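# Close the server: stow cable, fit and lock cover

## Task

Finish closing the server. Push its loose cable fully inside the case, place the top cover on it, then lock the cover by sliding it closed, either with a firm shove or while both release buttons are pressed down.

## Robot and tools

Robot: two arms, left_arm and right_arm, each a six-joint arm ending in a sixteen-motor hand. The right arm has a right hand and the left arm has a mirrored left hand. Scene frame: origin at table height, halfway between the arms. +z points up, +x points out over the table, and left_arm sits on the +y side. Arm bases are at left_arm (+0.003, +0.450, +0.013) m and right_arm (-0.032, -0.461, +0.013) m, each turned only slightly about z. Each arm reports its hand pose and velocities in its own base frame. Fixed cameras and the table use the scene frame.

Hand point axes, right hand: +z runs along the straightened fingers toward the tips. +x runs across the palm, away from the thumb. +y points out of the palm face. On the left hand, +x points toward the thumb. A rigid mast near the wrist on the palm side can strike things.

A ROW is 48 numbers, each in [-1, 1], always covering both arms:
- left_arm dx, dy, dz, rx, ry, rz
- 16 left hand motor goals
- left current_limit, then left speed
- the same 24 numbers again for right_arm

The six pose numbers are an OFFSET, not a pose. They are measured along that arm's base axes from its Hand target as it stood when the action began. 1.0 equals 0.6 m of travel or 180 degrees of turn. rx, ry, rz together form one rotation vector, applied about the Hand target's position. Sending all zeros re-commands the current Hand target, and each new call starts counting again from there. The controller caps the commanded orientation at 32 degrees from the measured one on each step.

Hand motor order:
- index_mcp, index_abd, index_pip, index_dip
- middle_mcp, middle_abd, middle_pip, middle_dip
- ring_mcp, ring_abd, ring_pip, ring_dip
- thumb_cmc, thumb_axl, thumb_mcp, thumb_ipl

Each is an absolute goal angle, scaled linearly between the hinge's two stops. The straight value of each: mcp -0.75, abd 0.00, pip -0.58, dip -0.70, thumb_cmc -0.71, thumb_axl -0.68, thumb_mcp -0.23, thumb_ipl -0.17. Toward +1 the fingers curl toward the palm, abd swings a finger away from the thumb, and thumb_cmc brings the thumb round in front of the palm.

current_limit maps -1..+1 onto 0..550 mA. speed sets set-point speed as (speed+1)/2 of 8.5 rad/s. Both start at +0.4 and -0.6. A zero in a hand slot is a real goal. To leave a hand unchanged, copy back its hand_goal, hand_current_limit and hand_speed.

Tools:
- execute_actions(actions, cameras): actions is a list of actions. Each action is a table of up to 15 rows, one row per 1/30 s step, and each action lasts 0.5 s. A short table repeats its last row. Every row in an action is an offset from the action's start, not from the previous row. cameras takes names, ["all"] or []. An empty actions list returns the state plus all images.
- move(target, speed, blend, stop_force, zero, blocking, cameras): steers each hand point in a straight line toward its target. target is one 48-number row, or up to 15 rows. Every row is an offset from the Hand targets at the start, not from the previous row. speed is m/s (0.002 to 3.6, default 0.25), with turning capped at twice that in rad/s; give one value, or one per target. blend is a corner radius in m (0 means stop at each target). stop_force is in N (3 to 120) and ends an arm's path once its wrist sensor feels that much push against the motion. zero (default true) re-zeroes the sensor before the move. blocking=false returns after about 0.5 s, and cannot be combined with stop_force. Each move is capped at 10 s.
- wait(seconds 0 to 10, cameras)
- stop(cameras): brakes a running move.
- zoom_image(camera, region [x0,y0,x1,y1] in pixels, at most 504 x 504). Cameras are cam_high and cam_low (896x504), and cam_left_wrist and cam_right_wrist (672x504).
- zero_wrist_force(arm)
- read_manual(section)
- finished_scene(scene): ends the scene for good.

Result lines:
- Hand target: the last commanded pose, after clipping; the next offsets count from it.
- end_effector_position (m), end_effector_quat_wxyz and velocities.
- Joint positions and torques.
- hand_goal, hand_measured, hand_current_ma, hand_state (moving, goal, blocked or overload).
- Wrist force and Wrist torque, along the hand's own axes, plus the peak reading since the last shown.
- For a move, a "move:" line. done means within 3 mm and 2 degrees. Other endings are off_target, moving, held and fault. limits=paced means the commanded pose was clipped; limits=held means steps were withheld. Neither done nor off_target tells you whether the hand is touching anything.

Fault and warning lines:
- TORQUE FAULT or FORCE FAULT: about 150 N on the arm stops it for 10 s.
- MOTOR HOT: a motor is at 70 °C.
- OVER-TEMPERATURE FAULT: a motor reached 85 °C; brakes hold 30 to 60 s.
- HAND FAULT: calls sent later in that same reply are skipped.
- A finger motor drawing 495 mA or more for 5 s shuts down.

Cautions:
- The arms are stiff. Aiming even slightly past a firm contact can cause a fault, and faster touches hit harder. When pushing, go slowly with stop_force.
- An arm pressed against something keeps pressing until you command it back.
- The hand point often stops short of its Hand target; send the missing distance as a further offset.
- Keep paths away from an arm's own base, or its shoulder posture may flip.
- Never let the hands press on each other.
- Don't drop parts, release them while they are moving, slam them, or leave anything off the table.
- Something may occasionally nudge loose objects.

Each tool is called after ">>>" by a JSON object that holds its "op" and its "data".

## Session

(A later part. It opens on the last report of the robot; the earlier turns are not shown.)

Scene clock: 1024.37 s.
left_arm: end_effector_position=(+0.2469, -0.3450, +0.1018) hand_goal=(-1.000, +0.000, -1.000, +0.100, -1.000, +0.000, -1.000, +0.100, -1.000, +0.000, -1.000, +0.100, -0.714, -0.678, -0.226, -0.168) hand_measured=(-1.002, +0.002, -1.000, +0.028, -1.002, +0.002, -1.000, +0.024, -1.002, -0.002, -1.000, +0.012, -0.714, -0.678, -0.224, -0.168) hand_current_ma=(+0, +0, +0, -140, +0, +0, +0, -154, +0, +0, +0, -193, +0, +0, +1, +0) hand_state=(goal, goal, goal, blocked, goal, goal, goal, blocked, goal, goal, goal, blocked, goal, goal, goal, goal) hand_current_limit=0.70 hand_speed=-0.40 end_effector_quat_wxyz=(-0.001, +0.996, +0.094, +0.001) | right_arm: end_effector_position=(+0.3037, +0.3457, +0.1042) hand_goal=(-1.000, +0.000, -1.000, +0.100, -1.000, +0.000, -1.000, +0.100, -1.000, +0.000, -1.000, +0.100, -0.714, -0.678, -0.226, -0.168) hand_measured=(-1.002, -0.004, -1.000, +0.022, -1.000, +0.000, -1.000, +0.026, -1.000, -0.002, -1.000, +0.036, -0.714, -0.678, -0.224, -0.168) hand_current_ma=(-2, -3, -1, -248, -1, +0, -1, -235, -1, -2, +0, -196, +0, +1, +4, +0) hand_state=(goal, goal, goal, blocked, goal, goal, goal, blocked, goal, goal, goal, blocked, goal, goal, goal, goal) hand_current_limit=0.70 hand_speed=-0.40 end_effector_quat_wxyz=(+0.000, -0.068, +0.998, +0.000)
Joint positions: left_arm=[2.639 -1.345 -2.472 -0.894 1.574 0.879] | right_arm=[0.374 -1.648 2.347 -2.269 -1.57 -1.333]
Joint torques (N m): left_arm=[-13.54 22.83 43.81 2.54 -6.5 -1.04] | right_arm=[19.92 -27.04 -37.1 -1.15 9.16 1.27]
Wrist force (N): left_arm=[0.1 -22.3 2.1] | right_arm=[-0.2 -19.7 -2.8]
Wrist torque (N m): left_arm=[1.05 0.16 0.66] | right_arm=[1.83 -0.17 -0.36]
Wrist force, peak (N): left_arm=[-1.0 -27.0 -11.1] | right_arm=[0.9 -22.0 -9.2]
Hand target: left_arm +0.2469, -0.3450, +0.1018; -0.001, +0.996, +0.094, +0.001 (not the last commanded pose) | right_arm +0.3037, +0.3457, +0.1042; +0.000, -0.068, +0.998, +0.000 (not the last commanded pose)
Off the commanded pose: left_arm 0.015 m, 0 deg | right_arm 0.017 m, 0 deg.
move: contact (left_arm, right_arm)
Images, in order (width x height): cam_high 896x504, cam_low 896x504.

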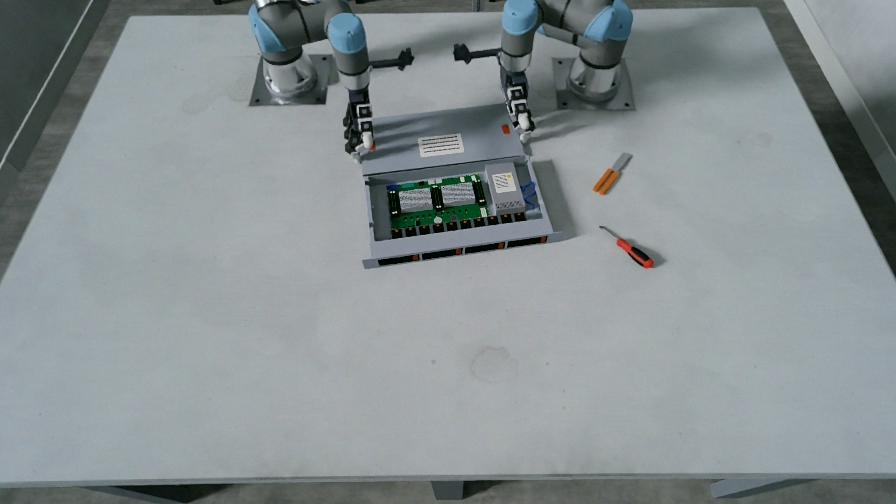

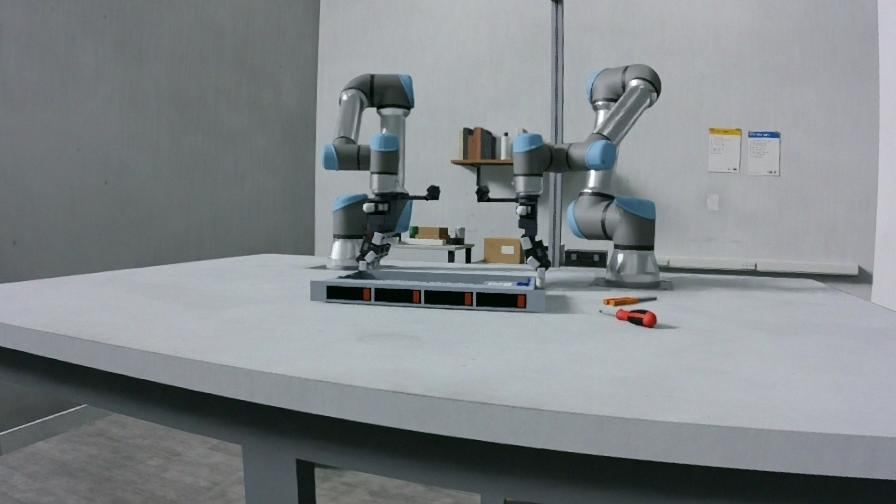

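>>> {"op": "move", "data": {"target": [-0.0025,0.0131,0,0,0,0,-1,0,-1,0.1,-1,0,-1,0.1,-1,0,-1,0.1,-0.714,-0.678,-0.226,-0.168,0.7,-0.4,0.0018,-0.0132,0,0,0,0,-1,0,-1,0.1,-1,0,-1,0.1,-1,0,-1,0.1,-0.714,-0.678,-0.226,-0.168,0.7,-0.4], "speed": 0.015}}

>>> {"op": "move", "data": {"target": [[-0.0094,0.0491,0.003,0,0,0,-1,0,-1,0.1,-1,0,-1,0.1,-1,0,-1,0.1,-0.714,-0.678,-0.226,-0.168,0.7,-0.4,0,0,0,0,0,0,-1,0,-1,0.1,-1,0,-1,0.1,-1,0,-1,0.1,-0.714,-0.678,-0.226,-0.168,0.7,-0.4],[-0.0094,0.0491,0.2637,0,0,0,-1,0,-1,0.1,-1,0,-1,0.1,-1,0,-1,0.1,-0.714,-0.678,-0.226,-0.168,0.7,-0.4,0,0,0,0,0,0,-1,0,-1,0.1,-1,0,-1,0.1,-1,0,-1,0.1,-0.714,-0.678,-0.226,-0.168,0.7,-0.4]], "speed": 0.1, "blend": 0.01, "cameras": ["cam_high", "cam_low"]}}

Scene clock: 1090.00 s.
left_arm: end_effector_position=(+0.2454, -0.3373, +0.1018) hand_goal=(-1.000, +0.000, -1.000, +0.100, -1.000, +0.000, -1.000, +0.100, -1.000, +0.000, -1.000, +0.100, -0.714, -0.678, -0.226, -0.168) hand_measured=(-0.998, +0.002, -1.000, +0.096, -0.998, -0.002, -1.000, +0.096, -0.998, -0.004, -1.000, +0.096, -0.714, -0.678, -0.224, -0.168) hand_current_ma=(+1, +0, +0, -1, +1, +0, +0, -1, +0, -1, +0, -1, +0, +0, +1, +0) hand_state=(goal, goal, goal, goal, goal, goal, goal, goal, goal, goal, goal, goal, goal, goal, goal, goal) hand_current_limit=0.70 hand_speed=-0.40 end_effector_quat_wxyz=(-0.001, +0.996, +0.094, +0.001) | right_arm: end_effector_position=(+0.3048, +0.3379, +0.1042) hand_goal=(-1.000, +0.000, -1.000, +0.100, -1.000, +0.000, -1.000, +0.100, -1.000, +0.000, -1.000, +0.100, -0.714, -0.678, -0.226, -0.168) hand_measured=(-1.000, -0.010, -1.000, +0.080, -1.000, -0.004, -1.000, +0.086, -1.000, -0.004, -1.000, +0.094, -0.714, -0.678, -0.224, -0.168) hand_current_ma=(+0, -13, +0, -39, +0, -5, +0, -22, +0, -4, +0, -8, +0, +1, +4, +0) hand_state=(goal, goal, goal, goal, goal, goal, goal, goal, goal, goal, goal, goal, goal, goal, goal, goal) hand_current_limit=0.70 hand_speed=-0.40 end_effector_quat_wxyz=(+0.000, -0.068, +0.998, +0.000)
Joint positions: left_arm=[2.659 -1.322 -2.487 -0.902 1.574 0.899] | right_arm=[0.353 -1.66 2.357 -2.268 -1.57 -1.354]
Joint torques (N m): left_arm=[10.9 17.18 6.54 -0.17 0.29 3.03] | right_arm=[-12.84 -27.33 -2.81 -0.38 -1.04 -2.06]
Wrist force (N): left_arm=[-0.9 -0.7 -1.2] | right_arm=[0.7 -3.6 -0.8]
Wrist torque (N m): left_arm=[-0.03 0.15 -0.10] | right_arm=[-0.06 -0.34 0.14]
Wrist force, peak (N): left_arm=[0.2 -22.8 2.5] | right_arm=[0.0 -20.1 -2.9]
Hand target: left_arm +0.2454, -0.3372, +0.1018; -0.001, +0.996, +0.094, +0.001 | right_arm +0.3048, +0.3378, +0.1042; +0.000, -0.068, +0.998, +0.000
Off the commanded pose: left_arm 0.000 m, 0 deg | right_arm 0.000 m, 0 deg.
move: done

Scene clock: 1092.57 s.
left_arm: end_effector_position=(+0.2397, -0.3077, +0.2599) hand_goal=(-1.000, +0.000, -1.000, +0.100, -1.000, +0.000, -1.000, +0.100, -1.000, +0.000, -1.000, +0.100, -0.714, -0.678, -0.226, -0.168) hand_measured=(-0.998, +0.002, -1.000, +0.096, -0.996, -0.002, -1.000, +0.096, -0.998, -0.002, -1.000, +0.096, -0.714, -0.678, -0.224, -0.168) hand_current_ma=(+1, +0, +0, -1, +1, +0, +0, -1, +1, -1, +0, -1, +0, +0, +1, +0) hand_state=(goal, goal, goal, goal, goal, goal, goal, goal, goal, goal, goal, goal, goal, goal, goal, goal) hand_current_limit=0.70 hand_speed=-0.40 end_effector_quat_wxyz=(-0.001, +0.996, +0.094, +0.001) | right_arm: end_effector_position=(+0.3048, +0.3378, +0.1042) hand_goal=(-1.000, +0.000, -1.000, +0.100, -1.000, +0.000, -1.000, +0.100, -1.000, +0.000, -1.000, +0.100, -0.714, -0.678, -0.226, -0.168) hand_measured=(-1.000, -0.010, -1.000, +0.082, -1.000, -0.004, -1.000, +0.090, -1.000, -0.004, -1.000, +0.096, -0.714, -0.678, -0.224, -0.168) hand_current_ma=(+0, -13, +0, -35, +0, -5, +0, -18, +0, -4, +0, -6, +0, +1, +4, +0) hand_state=(goal, goal, goal, goal, goal, goal, goal, goal, goal, goal, goal, goal, goal, goal, goal, goal) hand_current_limit=0.70 hand_speed=-0.40 end_effector_quat_wxyz=(+0.000, -0.068, +0.998, +0.000)
Joint positions: left_arm=[2.744 -1.038 -2.204 -1.47 1.574 0.984] | right_arm=[0.353 -1.66 2.358 -2.268 -1.57 -1.354]
Joint torques (N m): left_arm=[10.12 10.12 40.17 0 0.83 2.76] | right_arm=[-12.99 -27.15 -4.08 -0.41 1.49 -1.91]
Wrist force (N): left_arm=[-1.4 -0.3 -1.3] | right_arm=[1.1 -2.7 -0.3]
Wrist torque (N m): left_arm=[0.01 0.23 -0.17] | right_arm=[-0.06 -0.33 0.17]
Wrist force, peak (N): left_arm=[-1.5 -0.6 -1.7] | right_arm=[0.6 -3.3 -0.5]
Hand target: left_arm +0.2397, -0.3077, +0.2600; -0.001, +0.996, +0.094, +0.001 | right_arm +0.3048, +0.3378, +0.1042; +0.000, -0.068, +0.998, +0.000
Off the commanded pose: left_arm 0.000 m, 0 deg | right_arm 0.000 m, 0 deg.
move: done
Images, in order (width x height): cam_high 896x504, cam_low 896x504.

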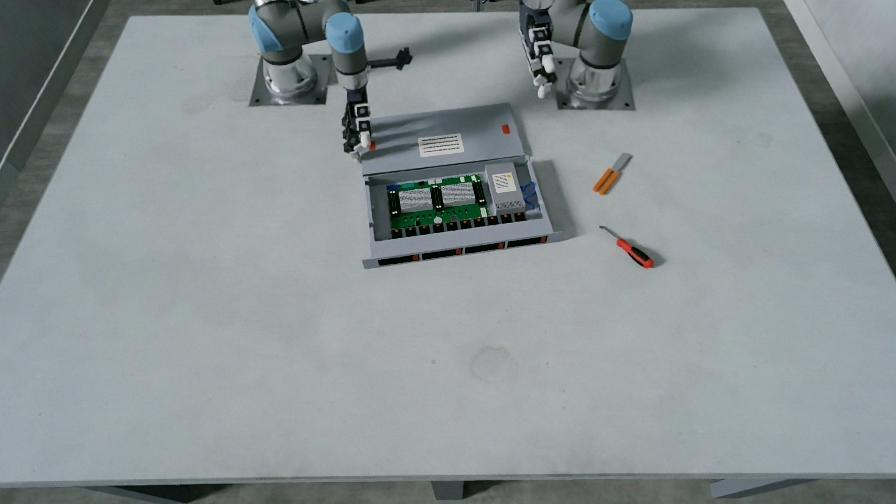

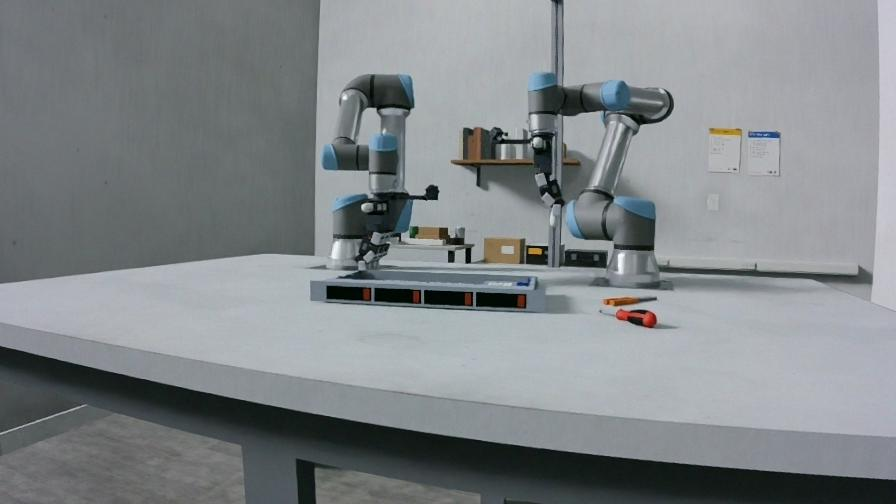

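>>> {"op": "move", "data": {"target": [0.2933,0.0238,0.0667,0,0,0,-0.754,0,-0.576,-0.696,0.479,0,0.737,0.174,0.479,0,0.737,0.174,-0.714,-0.678,-0.226,-0.168,0.4,-0.4,0.0007,-0.005,0,0,0,0,-1,0,-1,0.1,-1,0,-1,0.1,-1,0,-1,0.1,-0.714,-0.678,-0.226,-0.168,0.7,-0.4], "speed": 0.12, "cameras": ["cam_high", "cam_low", "cam_left_wrist"]}}

>>> {"op": "zoom_image", "data": {"camera": "cam_left_wrist", "region": [180, 40, 430, 240]}}

>>> {"op": "zoom_image", "data": {"camera": "cam_high", "region": [480, 120, 580, 220]}}

Scene clock: 1110.70 s.
left_arm: end_effector_position=(+0.4155, -0.2935, +0.3000) hand_goal=(-0.754, +0.000, -0.576, -0.696, +0.478, +0.000, +0.736, +0.174, +0.478, +0.000, +0.736, +0.174, -0.714, -0.678, -0.226, -0.168) hand_measured=(-0.754, +0.002, -0.578, -0.694, +0.452, -0.002, +0.670, +0.160, +0.452, -0.002, +0.672, +0.158, -0.714, -0.678, -0.224, -0.168) hand_current_ma=(+0, +0, -1, +1, -31, +0, -118, -10, -30, -1, -116, -13, +0, +0, +1, +0) hand_state=(goal, goal, goal, goal, blocked, goal, blocked, goal, blocked, goal, blocked, goal, goal, goal, goal, goal) hand_current_limit=0.40 hand_speed=-0.40 end_effector_quat_wxyz=(-0.001, +0.996, +0.094, +0.001) | right_arm: end_effector_position=(+0.3052, +0.3348, +0.1042) hand_goal=(-1.000, +0.000, -1.000, +0.100, -1.000, +0.000, -1.000, +0.100, -1.000, +0.000, -1.000, +0.100, -0.714, -0.678, -0.226, -0.168) hand_measured=(-0.998, -0.004, -1.000, +0.098, -0.998, -0.002, -1.000, +0.096, -0.998, -0.004, -1.000, +0.096, -0.714, -0.678, -0.224, -0.168) hand_current_ma=(+3, -3, +0, -3, +3, -3, +0, -4, +3, -3, +0, -4, +0, +1, +4, +0) hand_state=(goal, goal, goal, goal, goal, goal, goal, goal, goal, goal, goal, goal, goal, goal, goal, goal) hand_current_limit=0.70 hand_speed=-0.40 end_effector_quat_wxyz=(+0.000, -0.068, +0.998, +0.000)
Joint positions: left_arm=[2.936 -1.391 -1.881 -1.438 1.574 1.176] | right_arm=[0.345 -1.664 2.361 -2.267 -1.57 -1.362]
Joint torques (N m): left_arm=[10.35 6.51 38.59 -0.24 0.54 2.81] | right_arm=[-14.12 -26.86 -4.14 -0.6 -0.32 -1.98]
Wrist force (N): left_arm=[-1.0 -0.5 -1.4] | right_arm=[1.6 -1.1 -0.7]
Wrist torque (N m): left_arm=[0.14 0.15 -0.14] | right_arm=[-0.13 -0.19 0.24]
Wrist force, peak (N): left_arm=[-2.5 -0.4 -3.4] | right_arm=[1.4 -3.2 -0.1]
Hand target: left_arm +0.4157, -0.2934, +0.3000; -0.001, +0.996, +0.094, +0.001 | right_arm +0.3052, +0.3348, +0.1042; +0.000, -0.068, +0.998, +0.000
Off the commanded pose: left_arm 0.000 m, 0 deg | right_arm 0.000 m, 0 deg.
move: done
camera_calibration:
cam_left_wrist: T_world_to_cam=[[-0.857259, 0.514753, 0.011629, 0.470579], [0.372157, 0.603858, 0.704879, -0.230706], [0.355817, 0.608592, -0.709232, 0.374259], [0, 0, 0, 1]] pos_world=[0.356099, -0.33069, 0.422584]
Images, in order (width x height): cam_high 896x504, cam_low 896x504, cam_left_wrist 672x504.

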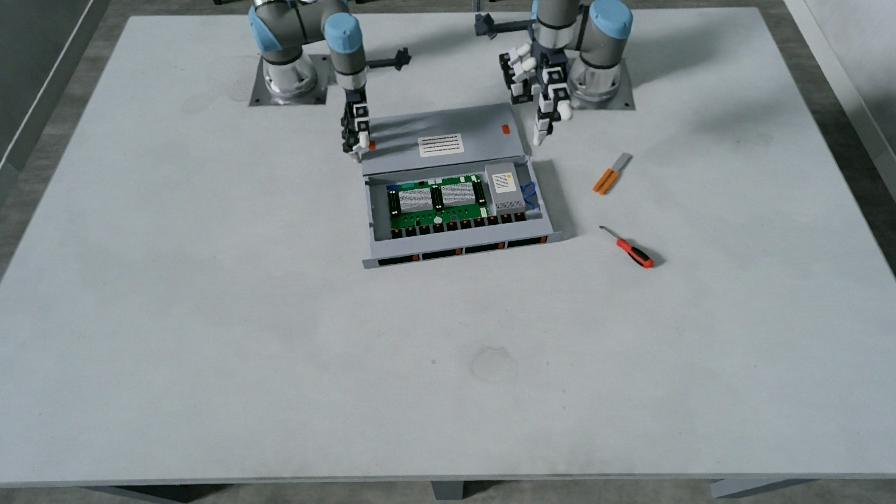

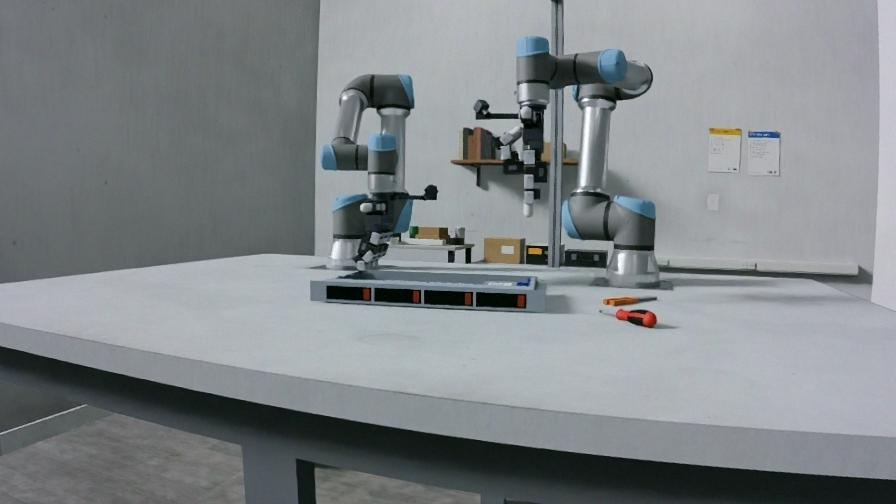

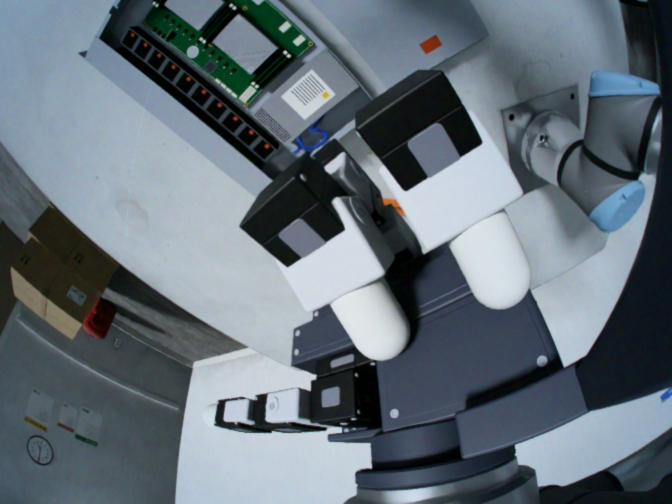

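Scaled by 2.016 from the camera's 672x504 image, which has a finer 960x720 frame.

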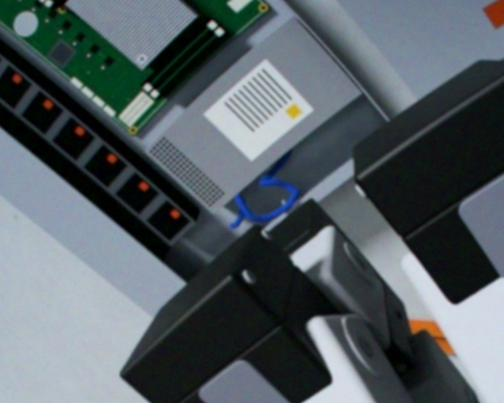

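Scaled by 5.040 from the camera's 896x504 image, which has a finer 1280x720 frame.

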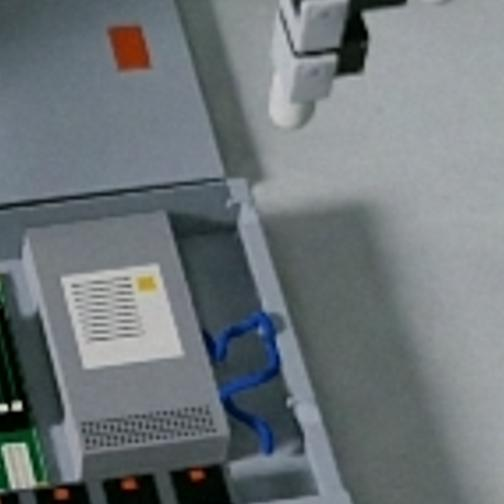

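>>> {"op": "move", "data": {"target": [0.0,0.003,-0.2,0,0,0,-0.754,0,-0.576,-0.696,0.452,0,0.672,0.16,0.452,0,0.672,0.16,-0.714,-0.678,-0.226,-0.168,0.4,-0.4,0,0,0,0,0,0,-1,0,-1,0.1,-1,0,-1,0.1,-1,0,-1,0.1,-0.714,-0.678,-0.226,-0.168,0.7,-0.4], "speed": 0.12, "cameras": ["cam_high", "cam_low"]}}

>>> {"op": "zoom_image", "data": {"camera": "cam_low", "region": [480, 230, 560, 310]}}

>>> {"op": "zoom_image", "data": {"camera": "cam_high", "region": [500, 140, 570, 210]}}

Scene clock: 1131.87 s.
left_arm: end_effector_position=(+0.4157, -0.2916, +0.1801) hand_goal=(-0.754, +0.000, -0.576, -0.696, +0.452, +0.000, +0.672, +0.160, +0.452, +0.000, +0.672, +0.160, -0.714, -0.678, -0.226, -0.168) hand_measured=(-0.754, +0.002, -0.578, -0.694, +0.442, -0.002, +0.668, +0.158, +0.444, -0.002, +0.668, +0.158, -0.714, -0.678, -0.224, -0.168) hand_current_ma=(+0, +0, -1, +1, -5, +0, -1, -1, -5, -1, -1, -1, +0, +0, +1, +0) hand_state=(goal, goal, goal, goal, goal, goal, goal, goal, goal, goal, goal, goal, goal, goal, goal, goal) hand_current_limit=0.40 hand_speed=-0.40 end_effector_quat_wxyz=(-0.001, +0.996, +0.094, +0.001) | right_arm: end_effector_position=(+0.3052, +0.3348, +0.1042) hand_goal=(-1.000, +0.000, -1.000, +0.100, -1.000, +0.000, -1.000, +0.100, -1.000, +0.000, -1.000, +0.100, -0.714, -0.678, -0.226, -0.168) hand_measured=(-0.998, -0.004, -1.000, +0.098, -0.998, -0.002, -1.000, +0.096, -0.998, -0.004, -1.000, +0.096, -0.714, -0.678, -0.224, -0.168) hand_current_ma=(+3, -3, +0, -3, +3, -3, +0, -4, +3, -3, +0, -4, +0, +1, +4, +0) hand_state=(goal, goal, goal, goal, goal, goal, goal, goal, goal, goal, goal, goal, goal, goal, goal, goal) hand_current_limit=0.70 hand_speed=-0.40 end_effector_quat_wxyz=(+0.000, -0.068, +0.998, +0.000)
Joint positions: left_arm=[2.94 -1.481 -2.126 -1.104 1.574 1.18] | right_arm=[0.345 -1.664 2.361 -2.267 -1.57 -1.362]
Joint torques (N m): left_arm=[4.58 7.78 8.41 5.54 -0.9 1.57] | right_arm=[-13.68 -27.28 -3.75 -0.61 -1.3 -1.81]
Wrist force (N): left_arm=[-1.0 -0.2 -1.2] | right_arm=[1.7 -1.5 -0.7]
Wrist torque (N m): left_arm=[0.17 0.17 -0.14] | right_arm=[-0.20 -0.21 0.24]
Wrist force, peak (N): left_arm=[-1.1 -0.4 -2.9] | right_arm=[2.0 -1.7 -1.2]
Hand target: left_arm +0.4157, -0.2916, +0.1800; -0.001, +0.996, +0.094, +0.001 | right_arm +0.3052, +0.3348, +0.1042; +0.000, -0.068, +0.998, +0.000
Off the commanded pose: left_arm 0.000 m, 0 deg | right_arm 0.000 m, 0 deg.
move: done
Images, in order (width x height): cam_high 896x504, cam_low 896x504.

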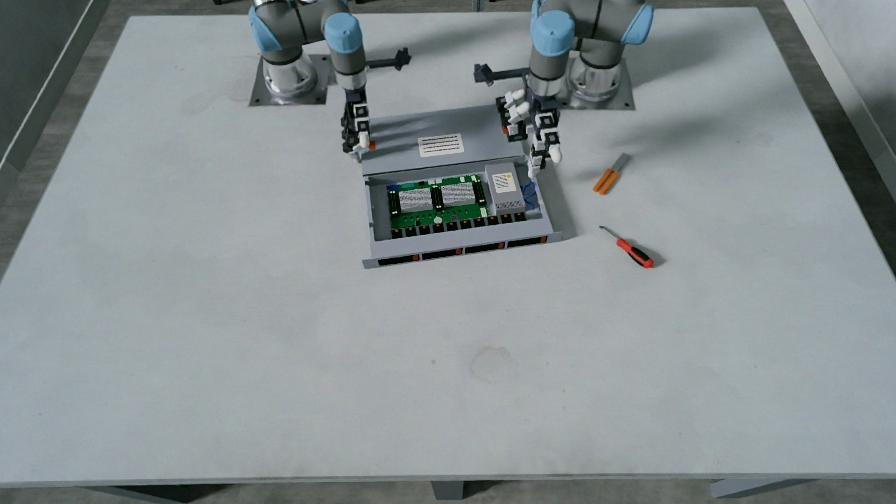

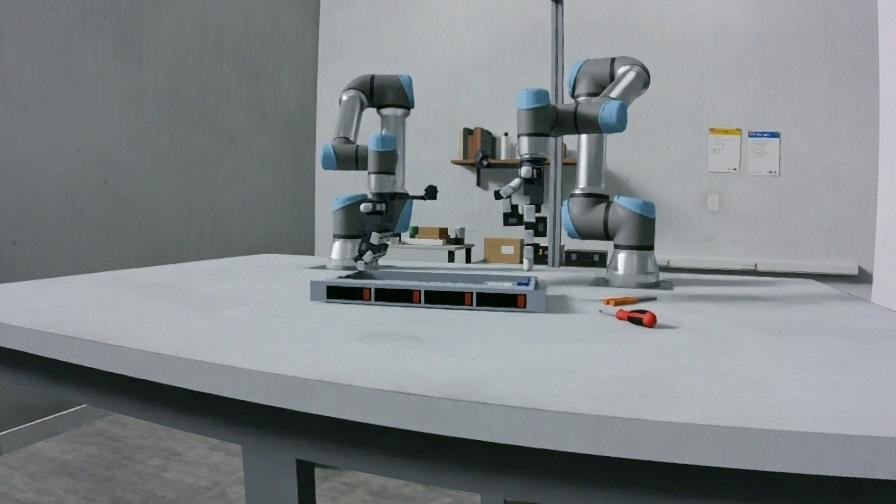

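Scaled by 6.300 from the camera's 896x504 image, which has a finer 1280x720 frame.

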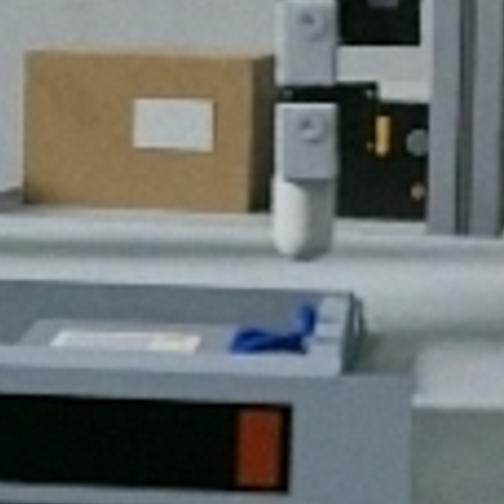

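Scaled by 7.200 from the camera's 896x504 image, which has a finer 1280x720 frame.

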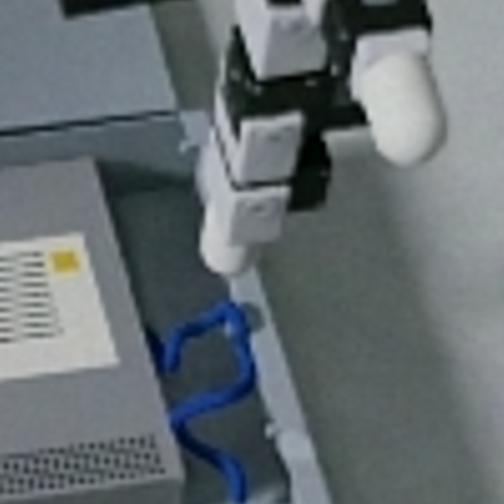

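>>> {"op": "move", "data": {"target": [0.0,0.0,-0.075,0,0,0,-0.754,0,-0.576,-0.696,0.452,0,0.672,0.16,0.452,0,0.672,0.16,-0.714,-0.678,-0.226,-0.168,0.4,-0.4,0,0,0,0,0,0,-1,0,-1,0.1,-1,0,-1,0.1,-1,0,-1,0.1,-0.714,-0.678,-0.226,-0.168,0.7,-0.4], "speed": 0.03, "stop_force": 8, "cameras": ["cam_high", "cam_low"]}}

>>> {"op": "zoom_image", "data": {"camera": "cam_low", "region": [480, 230, 560, 310]}}

>>> {"op": "zoom_image", "data": {"camera": "cam_high", "region": [500, 140, 570, 210]}}

Scene clock: 1142.63 s.
left_arm: end_effector_position=(+0.4156, -0.2916, +0.1374) hand_goal=(-0.754, +0.000, -0.576, -0.696, +0.452, +0.000, +0.672, +0.160, +0.452, +0.000, +0.672, +0.160, -0.714, -0.678, -0.226, -0.168) hand_measured=(-0.732, +0.030, -0.566, -0.694, +0.442, -0.002, +0.668, +0.158, +0.444, -0.002, +0.668, +0.158, -0.714, -0.678, -0.224, -0.168) hand_current_ma=(+22, +28, +6, +0, -5, +0, -1, -1, -5, -1, -1, -1, +0, +0, +1, +0) hand_state=(blocked, blocked, goal, goal, goal, goal, goal, goal, goal, goal, goal, goal, goal, goal, goal, goal) hand_current_limit=0.40 hand_speed=-0.40 end_effector_quat_wxyz=(-0.001, +0.996, +0.094, +0.001) | right_arm: end_effector_position=(+0.3052, +0.3348, +0.1042) hand_goal=(-1.000, +0.000, -1.000, +0.100, -1.000, +0.000, -1.000, +0.100, -1.000, +0.000, -1.000, +0.100, -0.714, -0.678, -0.226, -0.168) hand_measured=(-0.998, -0.004, -1.000, +0.098, -0.998, -0.002, -1.000, +0.096, -0.998, -0.004, -1.000, +0.096, -0.714, -0.678, -0.224, -0.168) hand_current_ma=(+3, -3, +0, -3, +3, -3, +0, -4, +3, -3, +0, -4, +0, +1, +4, +0) hand_state=(goal, goal, goal, goal, goal, goal, goal, goal, goal, goal, goal, goal, goal, goal, goal, goal) hand_current_limit=0.70 hand_speed=-0.40 end_effector_quat_wxyz=(+0.000, -0.068, +0.998, +0.000)
Joint positions: left_arm=[2.94 -1.542 -2.196 -0.973 1.574 1.18] | right_arm=[0.345 -1.664 2.361 -2.267 -1.57 -1.362]
Joint torques (N m): left_arm=[1.47 27.76 31.46 -0.65 0.57 1.87] | right_arm=[-13.84 -26.84 -3.4 -0.71 -1.23 -1.91]
Wrist force (N): left_arm=[-2.9 0.7 -7.6] | right_arm=[1.7 -1.0 -1.2]
Wrist torque (N m): left_arm=[0.58 0.15 -0.28] | right_arm=[-0.09 -0.19 0.25]
Wrist force, peak (N): left_arm=[-4.3 0.5 -14.1] | right_arm=[2.2 -1.6 -0.7]
Hand target: left_arm +0.4156, -0.2916, +0.1374; -0.001, +0.996, +0.094, +0.001 (not the last commanded pose) | right_arm +0.3052, +0.3348, +0.1042; +0.000, -0.068, +0.998, +0.000
Off the commanded pose: left_arm 0.002 m, 0 deg | right_arm 0.000 m, 0 deg.
move: contact (left_arm)
Images, in order (width x height): cam_high 896x504, cam_low 896x504.

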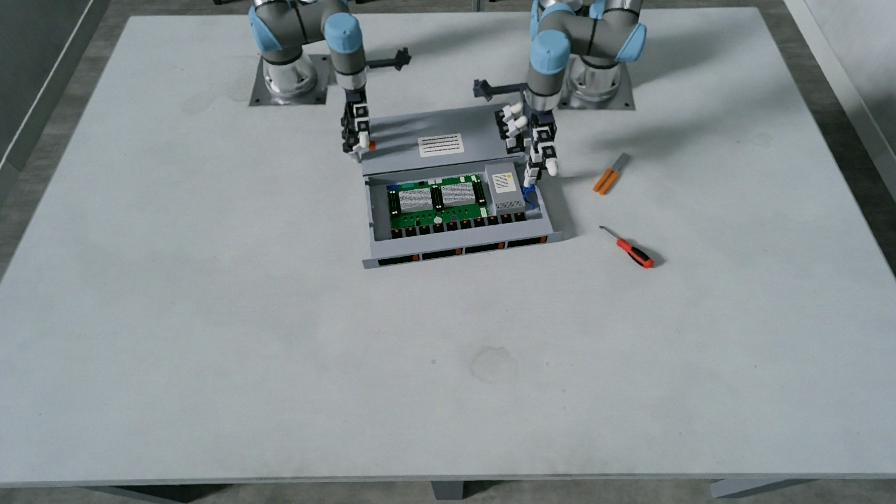

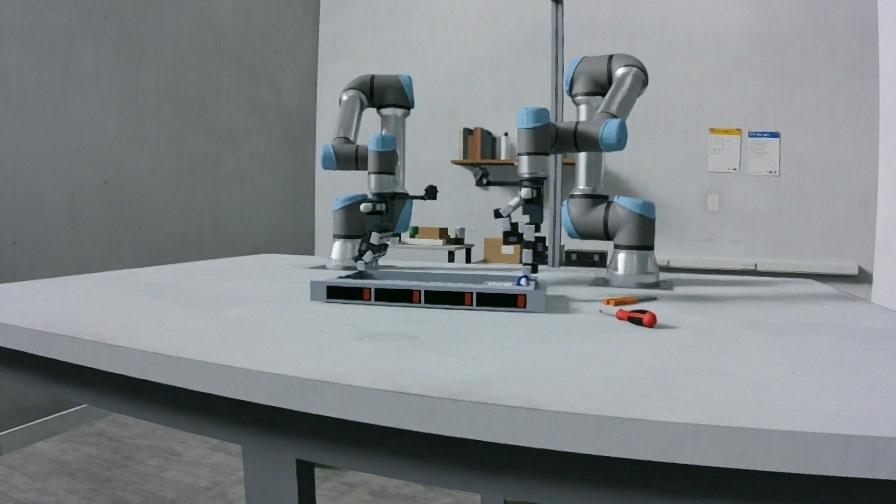

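Scaled by 6.300 from the camera's 896x504 image, which has a finer 1280x720 frame.

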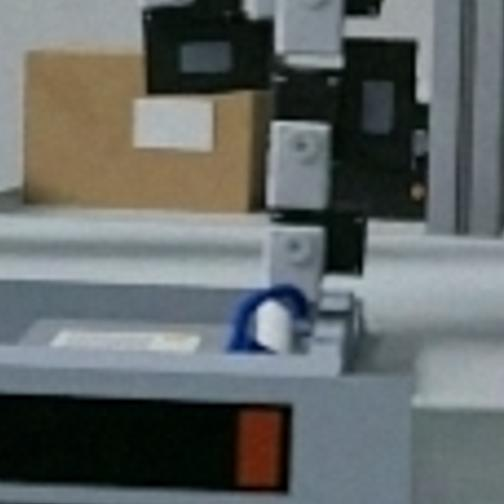

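Scaled by 7.200 from the camera's 896x504 image, which has a finer 1280x720 frame.

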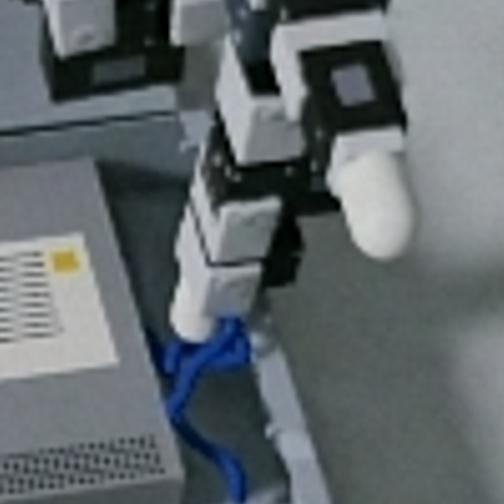

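>>> {"op": "move", "data": {"target": [0.0,0.0,0.08,0,0,0,-0.754,0,-0.576,-0.696,0.452,0,0.672,0.16,0.452,0,0.672,0.16,-0.714,-0.678,-0.226,-0.168,0.4,-0.4,0,0,0,0,0,0,-1,0,-1,0.1,-1,0,-1,0.1,-1,0,-1,0.1,-0.714,-0.678,-0.226,-0.168,0.7,-0.4], "speed": 0.06, "cameras": ["cam_high", "cam_low"]}}

>>> {"op": "zoom_image", "data": {"camera": "cam_low", "region": [500, 260, 560, 300]}}

>>> {"op": "zoom_image", "data": {"camera": "cam_high", "region": [510, 150, 560, 220]}}

Scene clock: 1166.20 s.
left_arm: end_effector_position=(+0.4156, -0.2917, +0.1853) hand_goal=(-0.754, +0.000, -0.576, -0.696, +0.452, +0.000, +0.672, +0.160, +0.452, +0.000, +0.672, +0.160, -0.714, -0.678, -0.226, -0.168) hand_measured=(-0.748, +0.004, -0.572, -0.694, +0.442, -0.002, +0.668, +0.158, +0.444, -0.002, +0.668, +0.158, -0.714, -0.678, -0.224, -0.168) hand_current_ma=(+2, +1, +1, +1, -5, +0, -1, -1, -5, -1, -1, -1, +0, +0, +1, +0) hand_state=(goal, goal, goal, goal, goal, goal, goal, goal, goal, goal, goal, goal, goal, goal, goal, goal) hand_current_limit=0.40 hand_speed=-0.40 end_effector_quat_wxyz=(-0.001, +0.996, +0.094, +0.001) | right_arm: end_effector_position=(+0.3052, +0.3348, +0.1042) hand_goal=(-1.000, +0.000, -1.000, +0.100, -1.000, +0.000, -1.000, +0.100, -1.000, +0.000, -1.000, +0.100, -0.714, -0.678, -0.226, -0.168) hand_measured=(-0.998, -0.004, -1.000, +0.098, -0.998, -0.002, -1.000, +0.096, -0.998, -0.004, -1.000, +0.096, -0.714, -0.678, -0.224, -0.168) hand_current_ma=(+3, -3, +0, -3, +3, -3, +0, -4, +3, -3, +0, -4, +0, +1, +4, +0) hand_state=(goal, goal, goal, goal, goal, goal, goal, goal, goal, goal, goal, goal, goal, goal, goal, goal) hand_current_limit=0.70 hand_speed=-0.40 end_effector_quat_wxyz=(+0.000, -0.068, +0.998, +0.000)
Joint positions: left_arm=[2.94 -1.474 -2.117 -1.119 1.574 1.18] | right_arm=[0.345 -1.664 2.361 -2.267 -1.57 -1.362]
Joint torques (N m): left_arm=[4.46 30.7 37.6 -0.42 0.75 1.64] | right_arm=[-14.08 -26.5 -3.72 -0.87 -1.26 -1.87]
Wrist force (N): left_arm=[-1.0 -0.3 -1.5] | right_arm=[1.9 -1.2 -1.0]
Wrist torque (N m): left_arm=[0.18 0.16 -0.13] | right_arm=[-0.12 -0.23 0.26]
Wrist force, peak (N): left_arm=[-2.8 0.9 -8.2] | right_arm=[2.2 -1.6 -1.2]
Hand target: left_arm +0.4156, -0.2916, +0.1854; -0.001, +0.996, +0.094, +0.001 | right_arm +0.3052, +0.3348, +0.1042; +0.000, -0.068, +0.998, +0.000
Off the commanded pose: left_arm 0.000 m, 0 deg | right_arm 0.000 m, 0 deg.
move: done
Images, in order (width x height): cam_high 896x504, cam_low 896x504.

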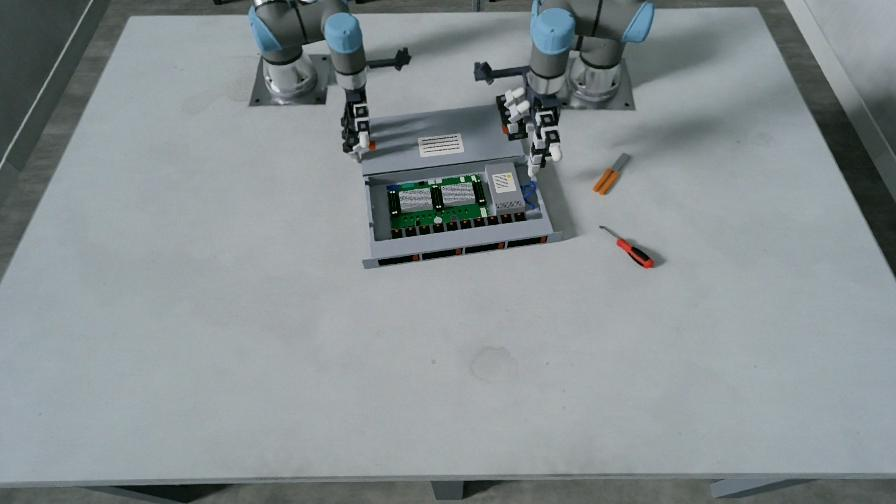

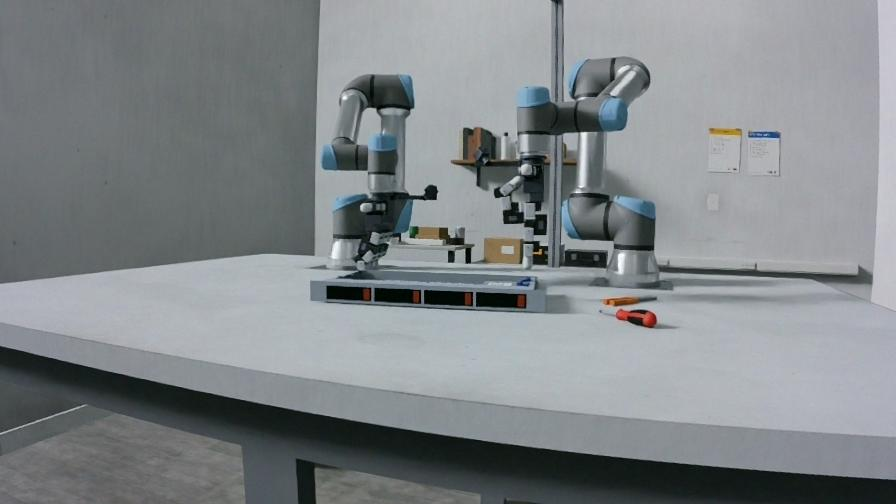

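Scaled by 8.400 from the camera's 896x504 image, which has a finer 1280x720 frame.

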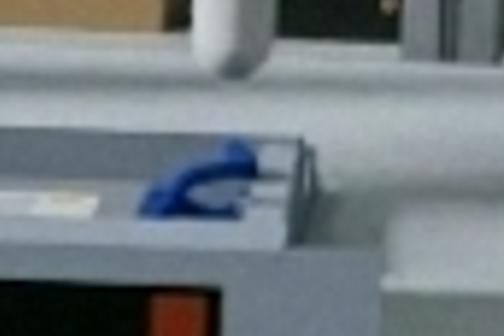

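Scaled by 7.200 from the camera's 896x504 image, which has a finer 1280x720 frame.

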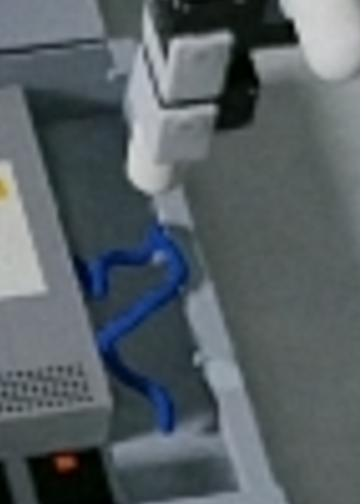

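>>> {"op": "move", "data": {"target": [0.0688,0.0048,0.02,0,0,0,-0.754,0.095,-0.576,-0.696,-0.754,-0.095,-0.576,-0.696,0.452,0,0.672,0.16,-0.714,-0.678,-0.226,-0.168,0.5,-0.4,0,0,0,0,0,0,-1,0,-1,0.1,-1,0,-1,0.1,-1,0,-1,0.1,-0.714,-0.678,-0.226,-0.168,0.7,-0.4], "speed": 0.08, "cameras": ["cam_high"]}}

>>> {"op": "zoom_image", "data": {"camera": "cam_high", "region": [500, 130, 570, 210]}}

>>> {"op": "move", "data": {"target": [0.0,0.0,-0.1,0,0,0,-0.754,0.095,-0.576,-0.696,-0.754,-0.095,-0.576,-0.696,0.452,0,0.672,0.16,-0.714,-0.678,-0.226,-0.168,0.5,-0.4,0,0,0,0,0,0,-1,0,-1,0.1,-1,0,-1,0.1,-1,0,-1,0.1,-0.714,-0.678,-0.226,-0.168,0.7,-0.4], "speed": 0.03, "stop_force": 9, "cameras": ["cam_high", "cam_low"]}}

>>> {"op": "zoom_image", "data": {"camera": "cam_low", "region": [500, 250, 560, 300]}}

>>> {"op": "zoom_image", "data": {"camera": "cam_high", "region": [500, 140, 570, 220]}}

Scene clock: 1199.40 s.
left_arm: end_effector_position=(+0.4567, -0.2888, +0.1974) hand_goal=(-0.754, +0.094, -0.576, -0.696, -0.754, -0.096, -0.576, -0.696, +0.452, +0.000, +0.672, +0.160, -0.714, -0.678, -0.226, -0.168) hand_measured=(-0.748, +0.090, -0.572, -0.694, -0.750, -0.092, -0.572, -0.694, +0.444, -0.002, +0.668, +0.158, -0.714, -0.678, -0.224, -0.168) hand_current_ma=(+2, -1, +1, +1, +1, +1, +1, +1, -5, -1, -1, -1, +0, +0, +1, +0) hand_state=(goal, goal, goal, goal, goal, goal, goal, goal, goal, goal, goal, goal, goal, goal, goal, goal) hand_current_limit=0.50 hand_speed=-0.40 end_effector_quat_wxyz=(-0.001, +0.996, +0.094, +0.001) | right_arm: end_effector_position=(+0.3052, +0.3348, +0.1042) hand_goal=(-1.000, +0.000, -1.000, +0.100, -1.000, +0.000, -1.000, +0.100, -1.000, +0.000, -1.000, +0.100, -0.714, -0.678, -0.226, -0.168) hand_measured=(-0.998, -0.004, -1.000, +0.098, -0.998, -0.002, -1.000, +0.096, -0.998, -0.004, -1.000, +0.096, -0.714, -0.678, -0.224, -0.168) hand_current_ma=(+3, -3, +0, -3, +3, -3, +0, -4, +3, -3, +0, -4, +0, +1, +4, +0) hand_state=(goal, goal, goal, goal, goal, goal, goal, goal, goal, goal, goal, goal, goal, goal, goal, goal) hand_current_limit=0.70 hand_speed=-0.40 end_effector_quat_wxyz=(+0.000, -0.068, +0.998, +0.000)
Joint positions: left_arm=[2.965 -1.549 -2.014 -1.148 1.574 1.205] | right_arm=[0.345 -1.664 2.361 -2.267 -1.57 -1.362]
Joint torques (N m): left_arm=[10.51 9.21 37.97 -0.3 0.27 2.86] | right_arm=[-13.97 -26.63 -3.24 -0.95 -1.24 -1.85]
Wrist force (N): left_arm=[-1.2 -0.3 -1.3] | right_arm=[1.9 -1.2 -1.0]
Wrist torque (N m): left_arm=[0.12 0.17 -0.17] | right_arm=[-0.12 -0.22 0.26]
Wrist force, peak (N): left_arm=[-1.4 -0.6 -1.6] | right_arm=[1.9 -1.7 -1.1]
Hand target: left_arm +0.4569, -0.2887, +0.1974; -0.001, +0.996, +0.094, +0.001 | right_arm +0.3052, +0.3348, +0.1042; +0.000, -0.068, +0.998, +0.000
Off the commanded pose: left_arm 0.000 m, 0 deg | right_arm 0.000 m, 0 deg.
move: done
Images, in order (width x height): cam_high 896x504.

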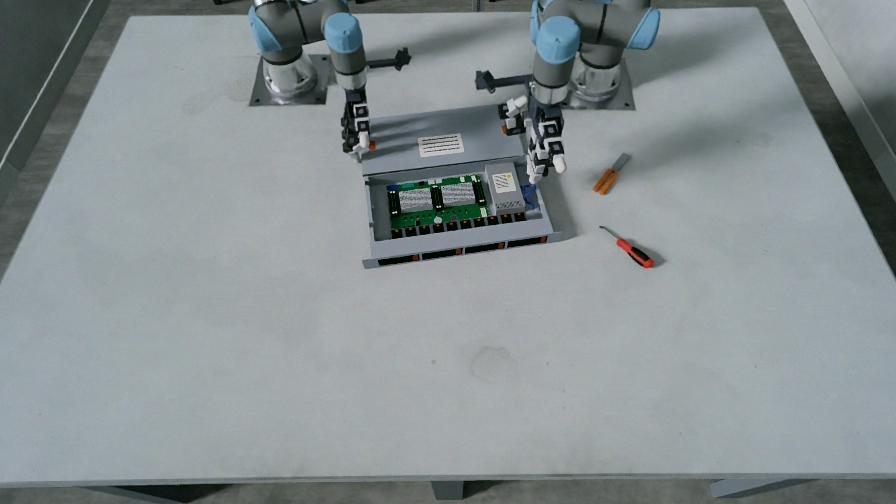

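Scaled by 6.300 from the camera's 896x504 image, which has a finer 1280x720 frame.

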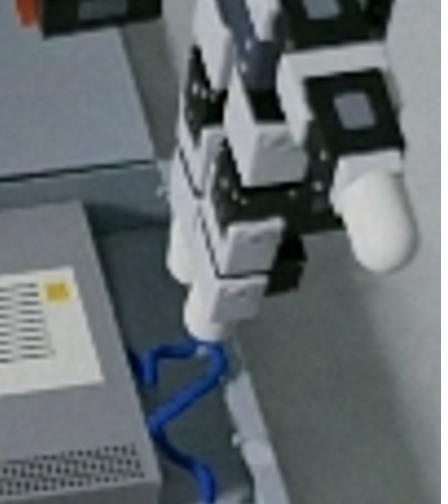

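Scene clock: 1202.57 s.
left_arm: end_effector_position=(+0.4569, -0.2887, +0.1374) hand_goal=(-0.754, +0.094, -0.576, -0.696, -0.754, -0.096, -0.576, -0.696, +0.452, +0.000, +0.672, +0.160, -0.714, -0.678, -0.226, -0.168) hand_measured=(-0.748, +0.094, -0.572, -0.694, -0.732, -0.080, -0.566, -0.692, +0.444, -0.002, +0.668, +0.158, -0.714, -0.678, -0.224, -0.168) hand_current_ma=(+2, +0, +1, +1, +22, +10, +7, +1, -5, -1, -1, -1, +0, +0, +1, +0) hand_state=(goal, goal, goal, goal, blocked, goal, goal, goal, goal, goal, goal, goal, goal, goal, goal, goal) hand_current_limit=0.50 hand_speed=-0.40 end_effector_quat_wxyz=(-0.001, +0.996, +0.094, +0.001) | right_arm: end_effector_position=(+0.3052, +0.3348, +0.1042) hand_goal=(-1.000, +0.000, -1.000, +0.100, -1.000, +0.000, -1.000, +0.100, -1.000, +0.000, -1.000, +0.100, -0.714, -0.678, -0.226, -0.168) hand_measured=(-0.998, -0.004, -1.000, +0.098, -0.998, -0.002, -1.000, +0.096, -0.998, -0.004, -1.000, +0.096, -0.714, -0.678, -0.224, -0.168) hand_current_ma=(+3, -3, +0, -3, +3, -3, +0, -4, +3, -3, +0, -4, +0, +1, +4, +0) hand_state=(goal, goal, goal, goal, goal, goal, goal, goal, goal, goal, goal, goal, goal, goal, goal, goal) hand_current_limit=0.70 hand_speed=-0.40 end_effector_quat_wxyz=(+0.000, -0.068, +0.998, +0.000)
Joint positions: left_arm=[2.965 -1.628 -2.109 -0.974 1.574 1.205] | right_arm=[0.345 -1.664 2.361 -2.267 -1.57 -1.362]
Joint torques (N m): left_arm=[3.14 11.12 6.34 4.94 -0.77 0.83] | right_arm=[-13.76 -26.52 -3.85 -0.99 -1.26 -1.82]
Wrist force (N): left_arm=[-1.2 0.8 -3.5] | right_arm=[1.8 -1.3 -0.7]
Wrist torque (N m): left_arm=[0.23 0.09 -0.18] | right_arm=[-0.17 -0.21 0.24]
Wrist force, peak (N): left_arm=[-2.6 0.9 -4.7] | right_arm=[2.3 -1.5 -0.6]
Hand target: left_arm +0.4569, -0.2887, +0.1374; -0.001, +0.996, +0.094, +0.001 | right_arm +0.3052, +0.3348, +0.1042; +0.000, -0.068, +0.998, +0.000
Off the commanded pose: left_arm 0.000 m, 0 deg | right_arm 0.000 m, 0 deg.
move: done
Images, in order (width x height): cam_high 896x504, cam_low 896x504.

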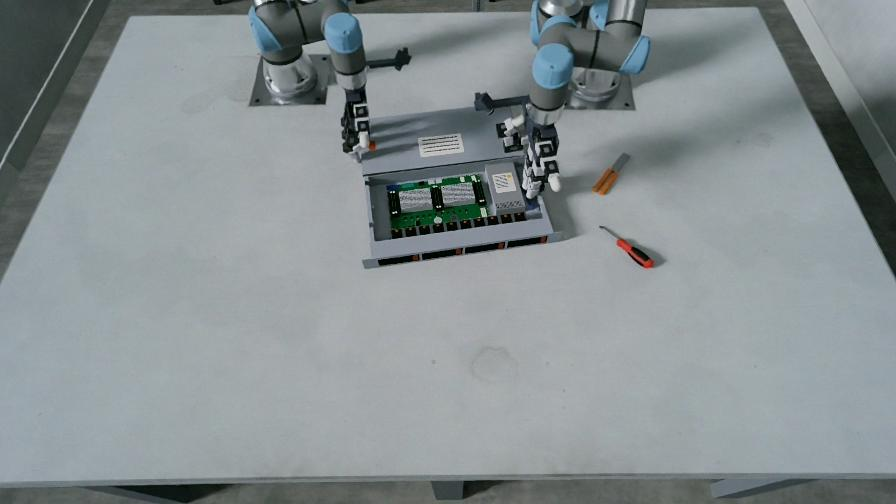

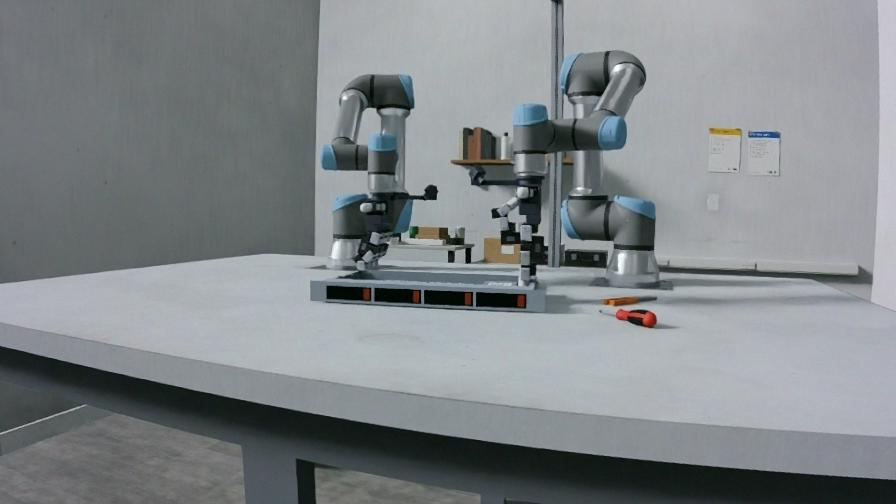

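Scaled by 8.400 from the camera's 896x504 image, which has a finer 1280x720 frame.

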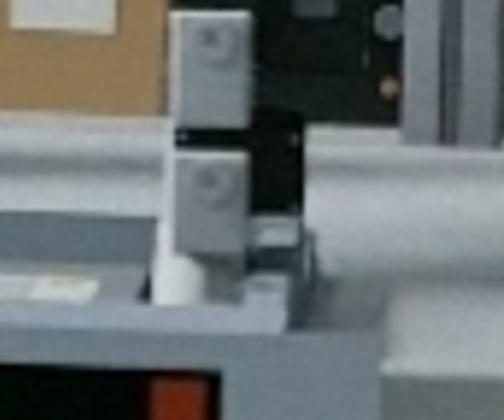

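Scaled by 6.300 from the camera's 896x504 image, which has a finer 1280x720 frame.

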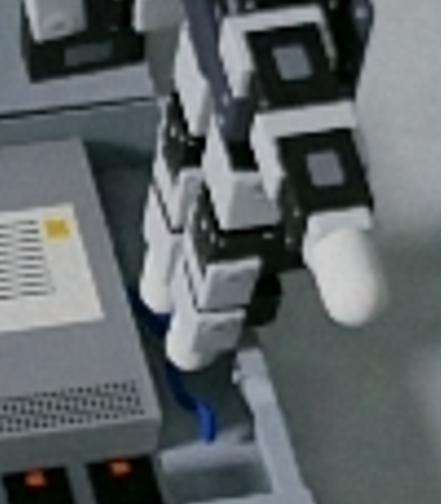

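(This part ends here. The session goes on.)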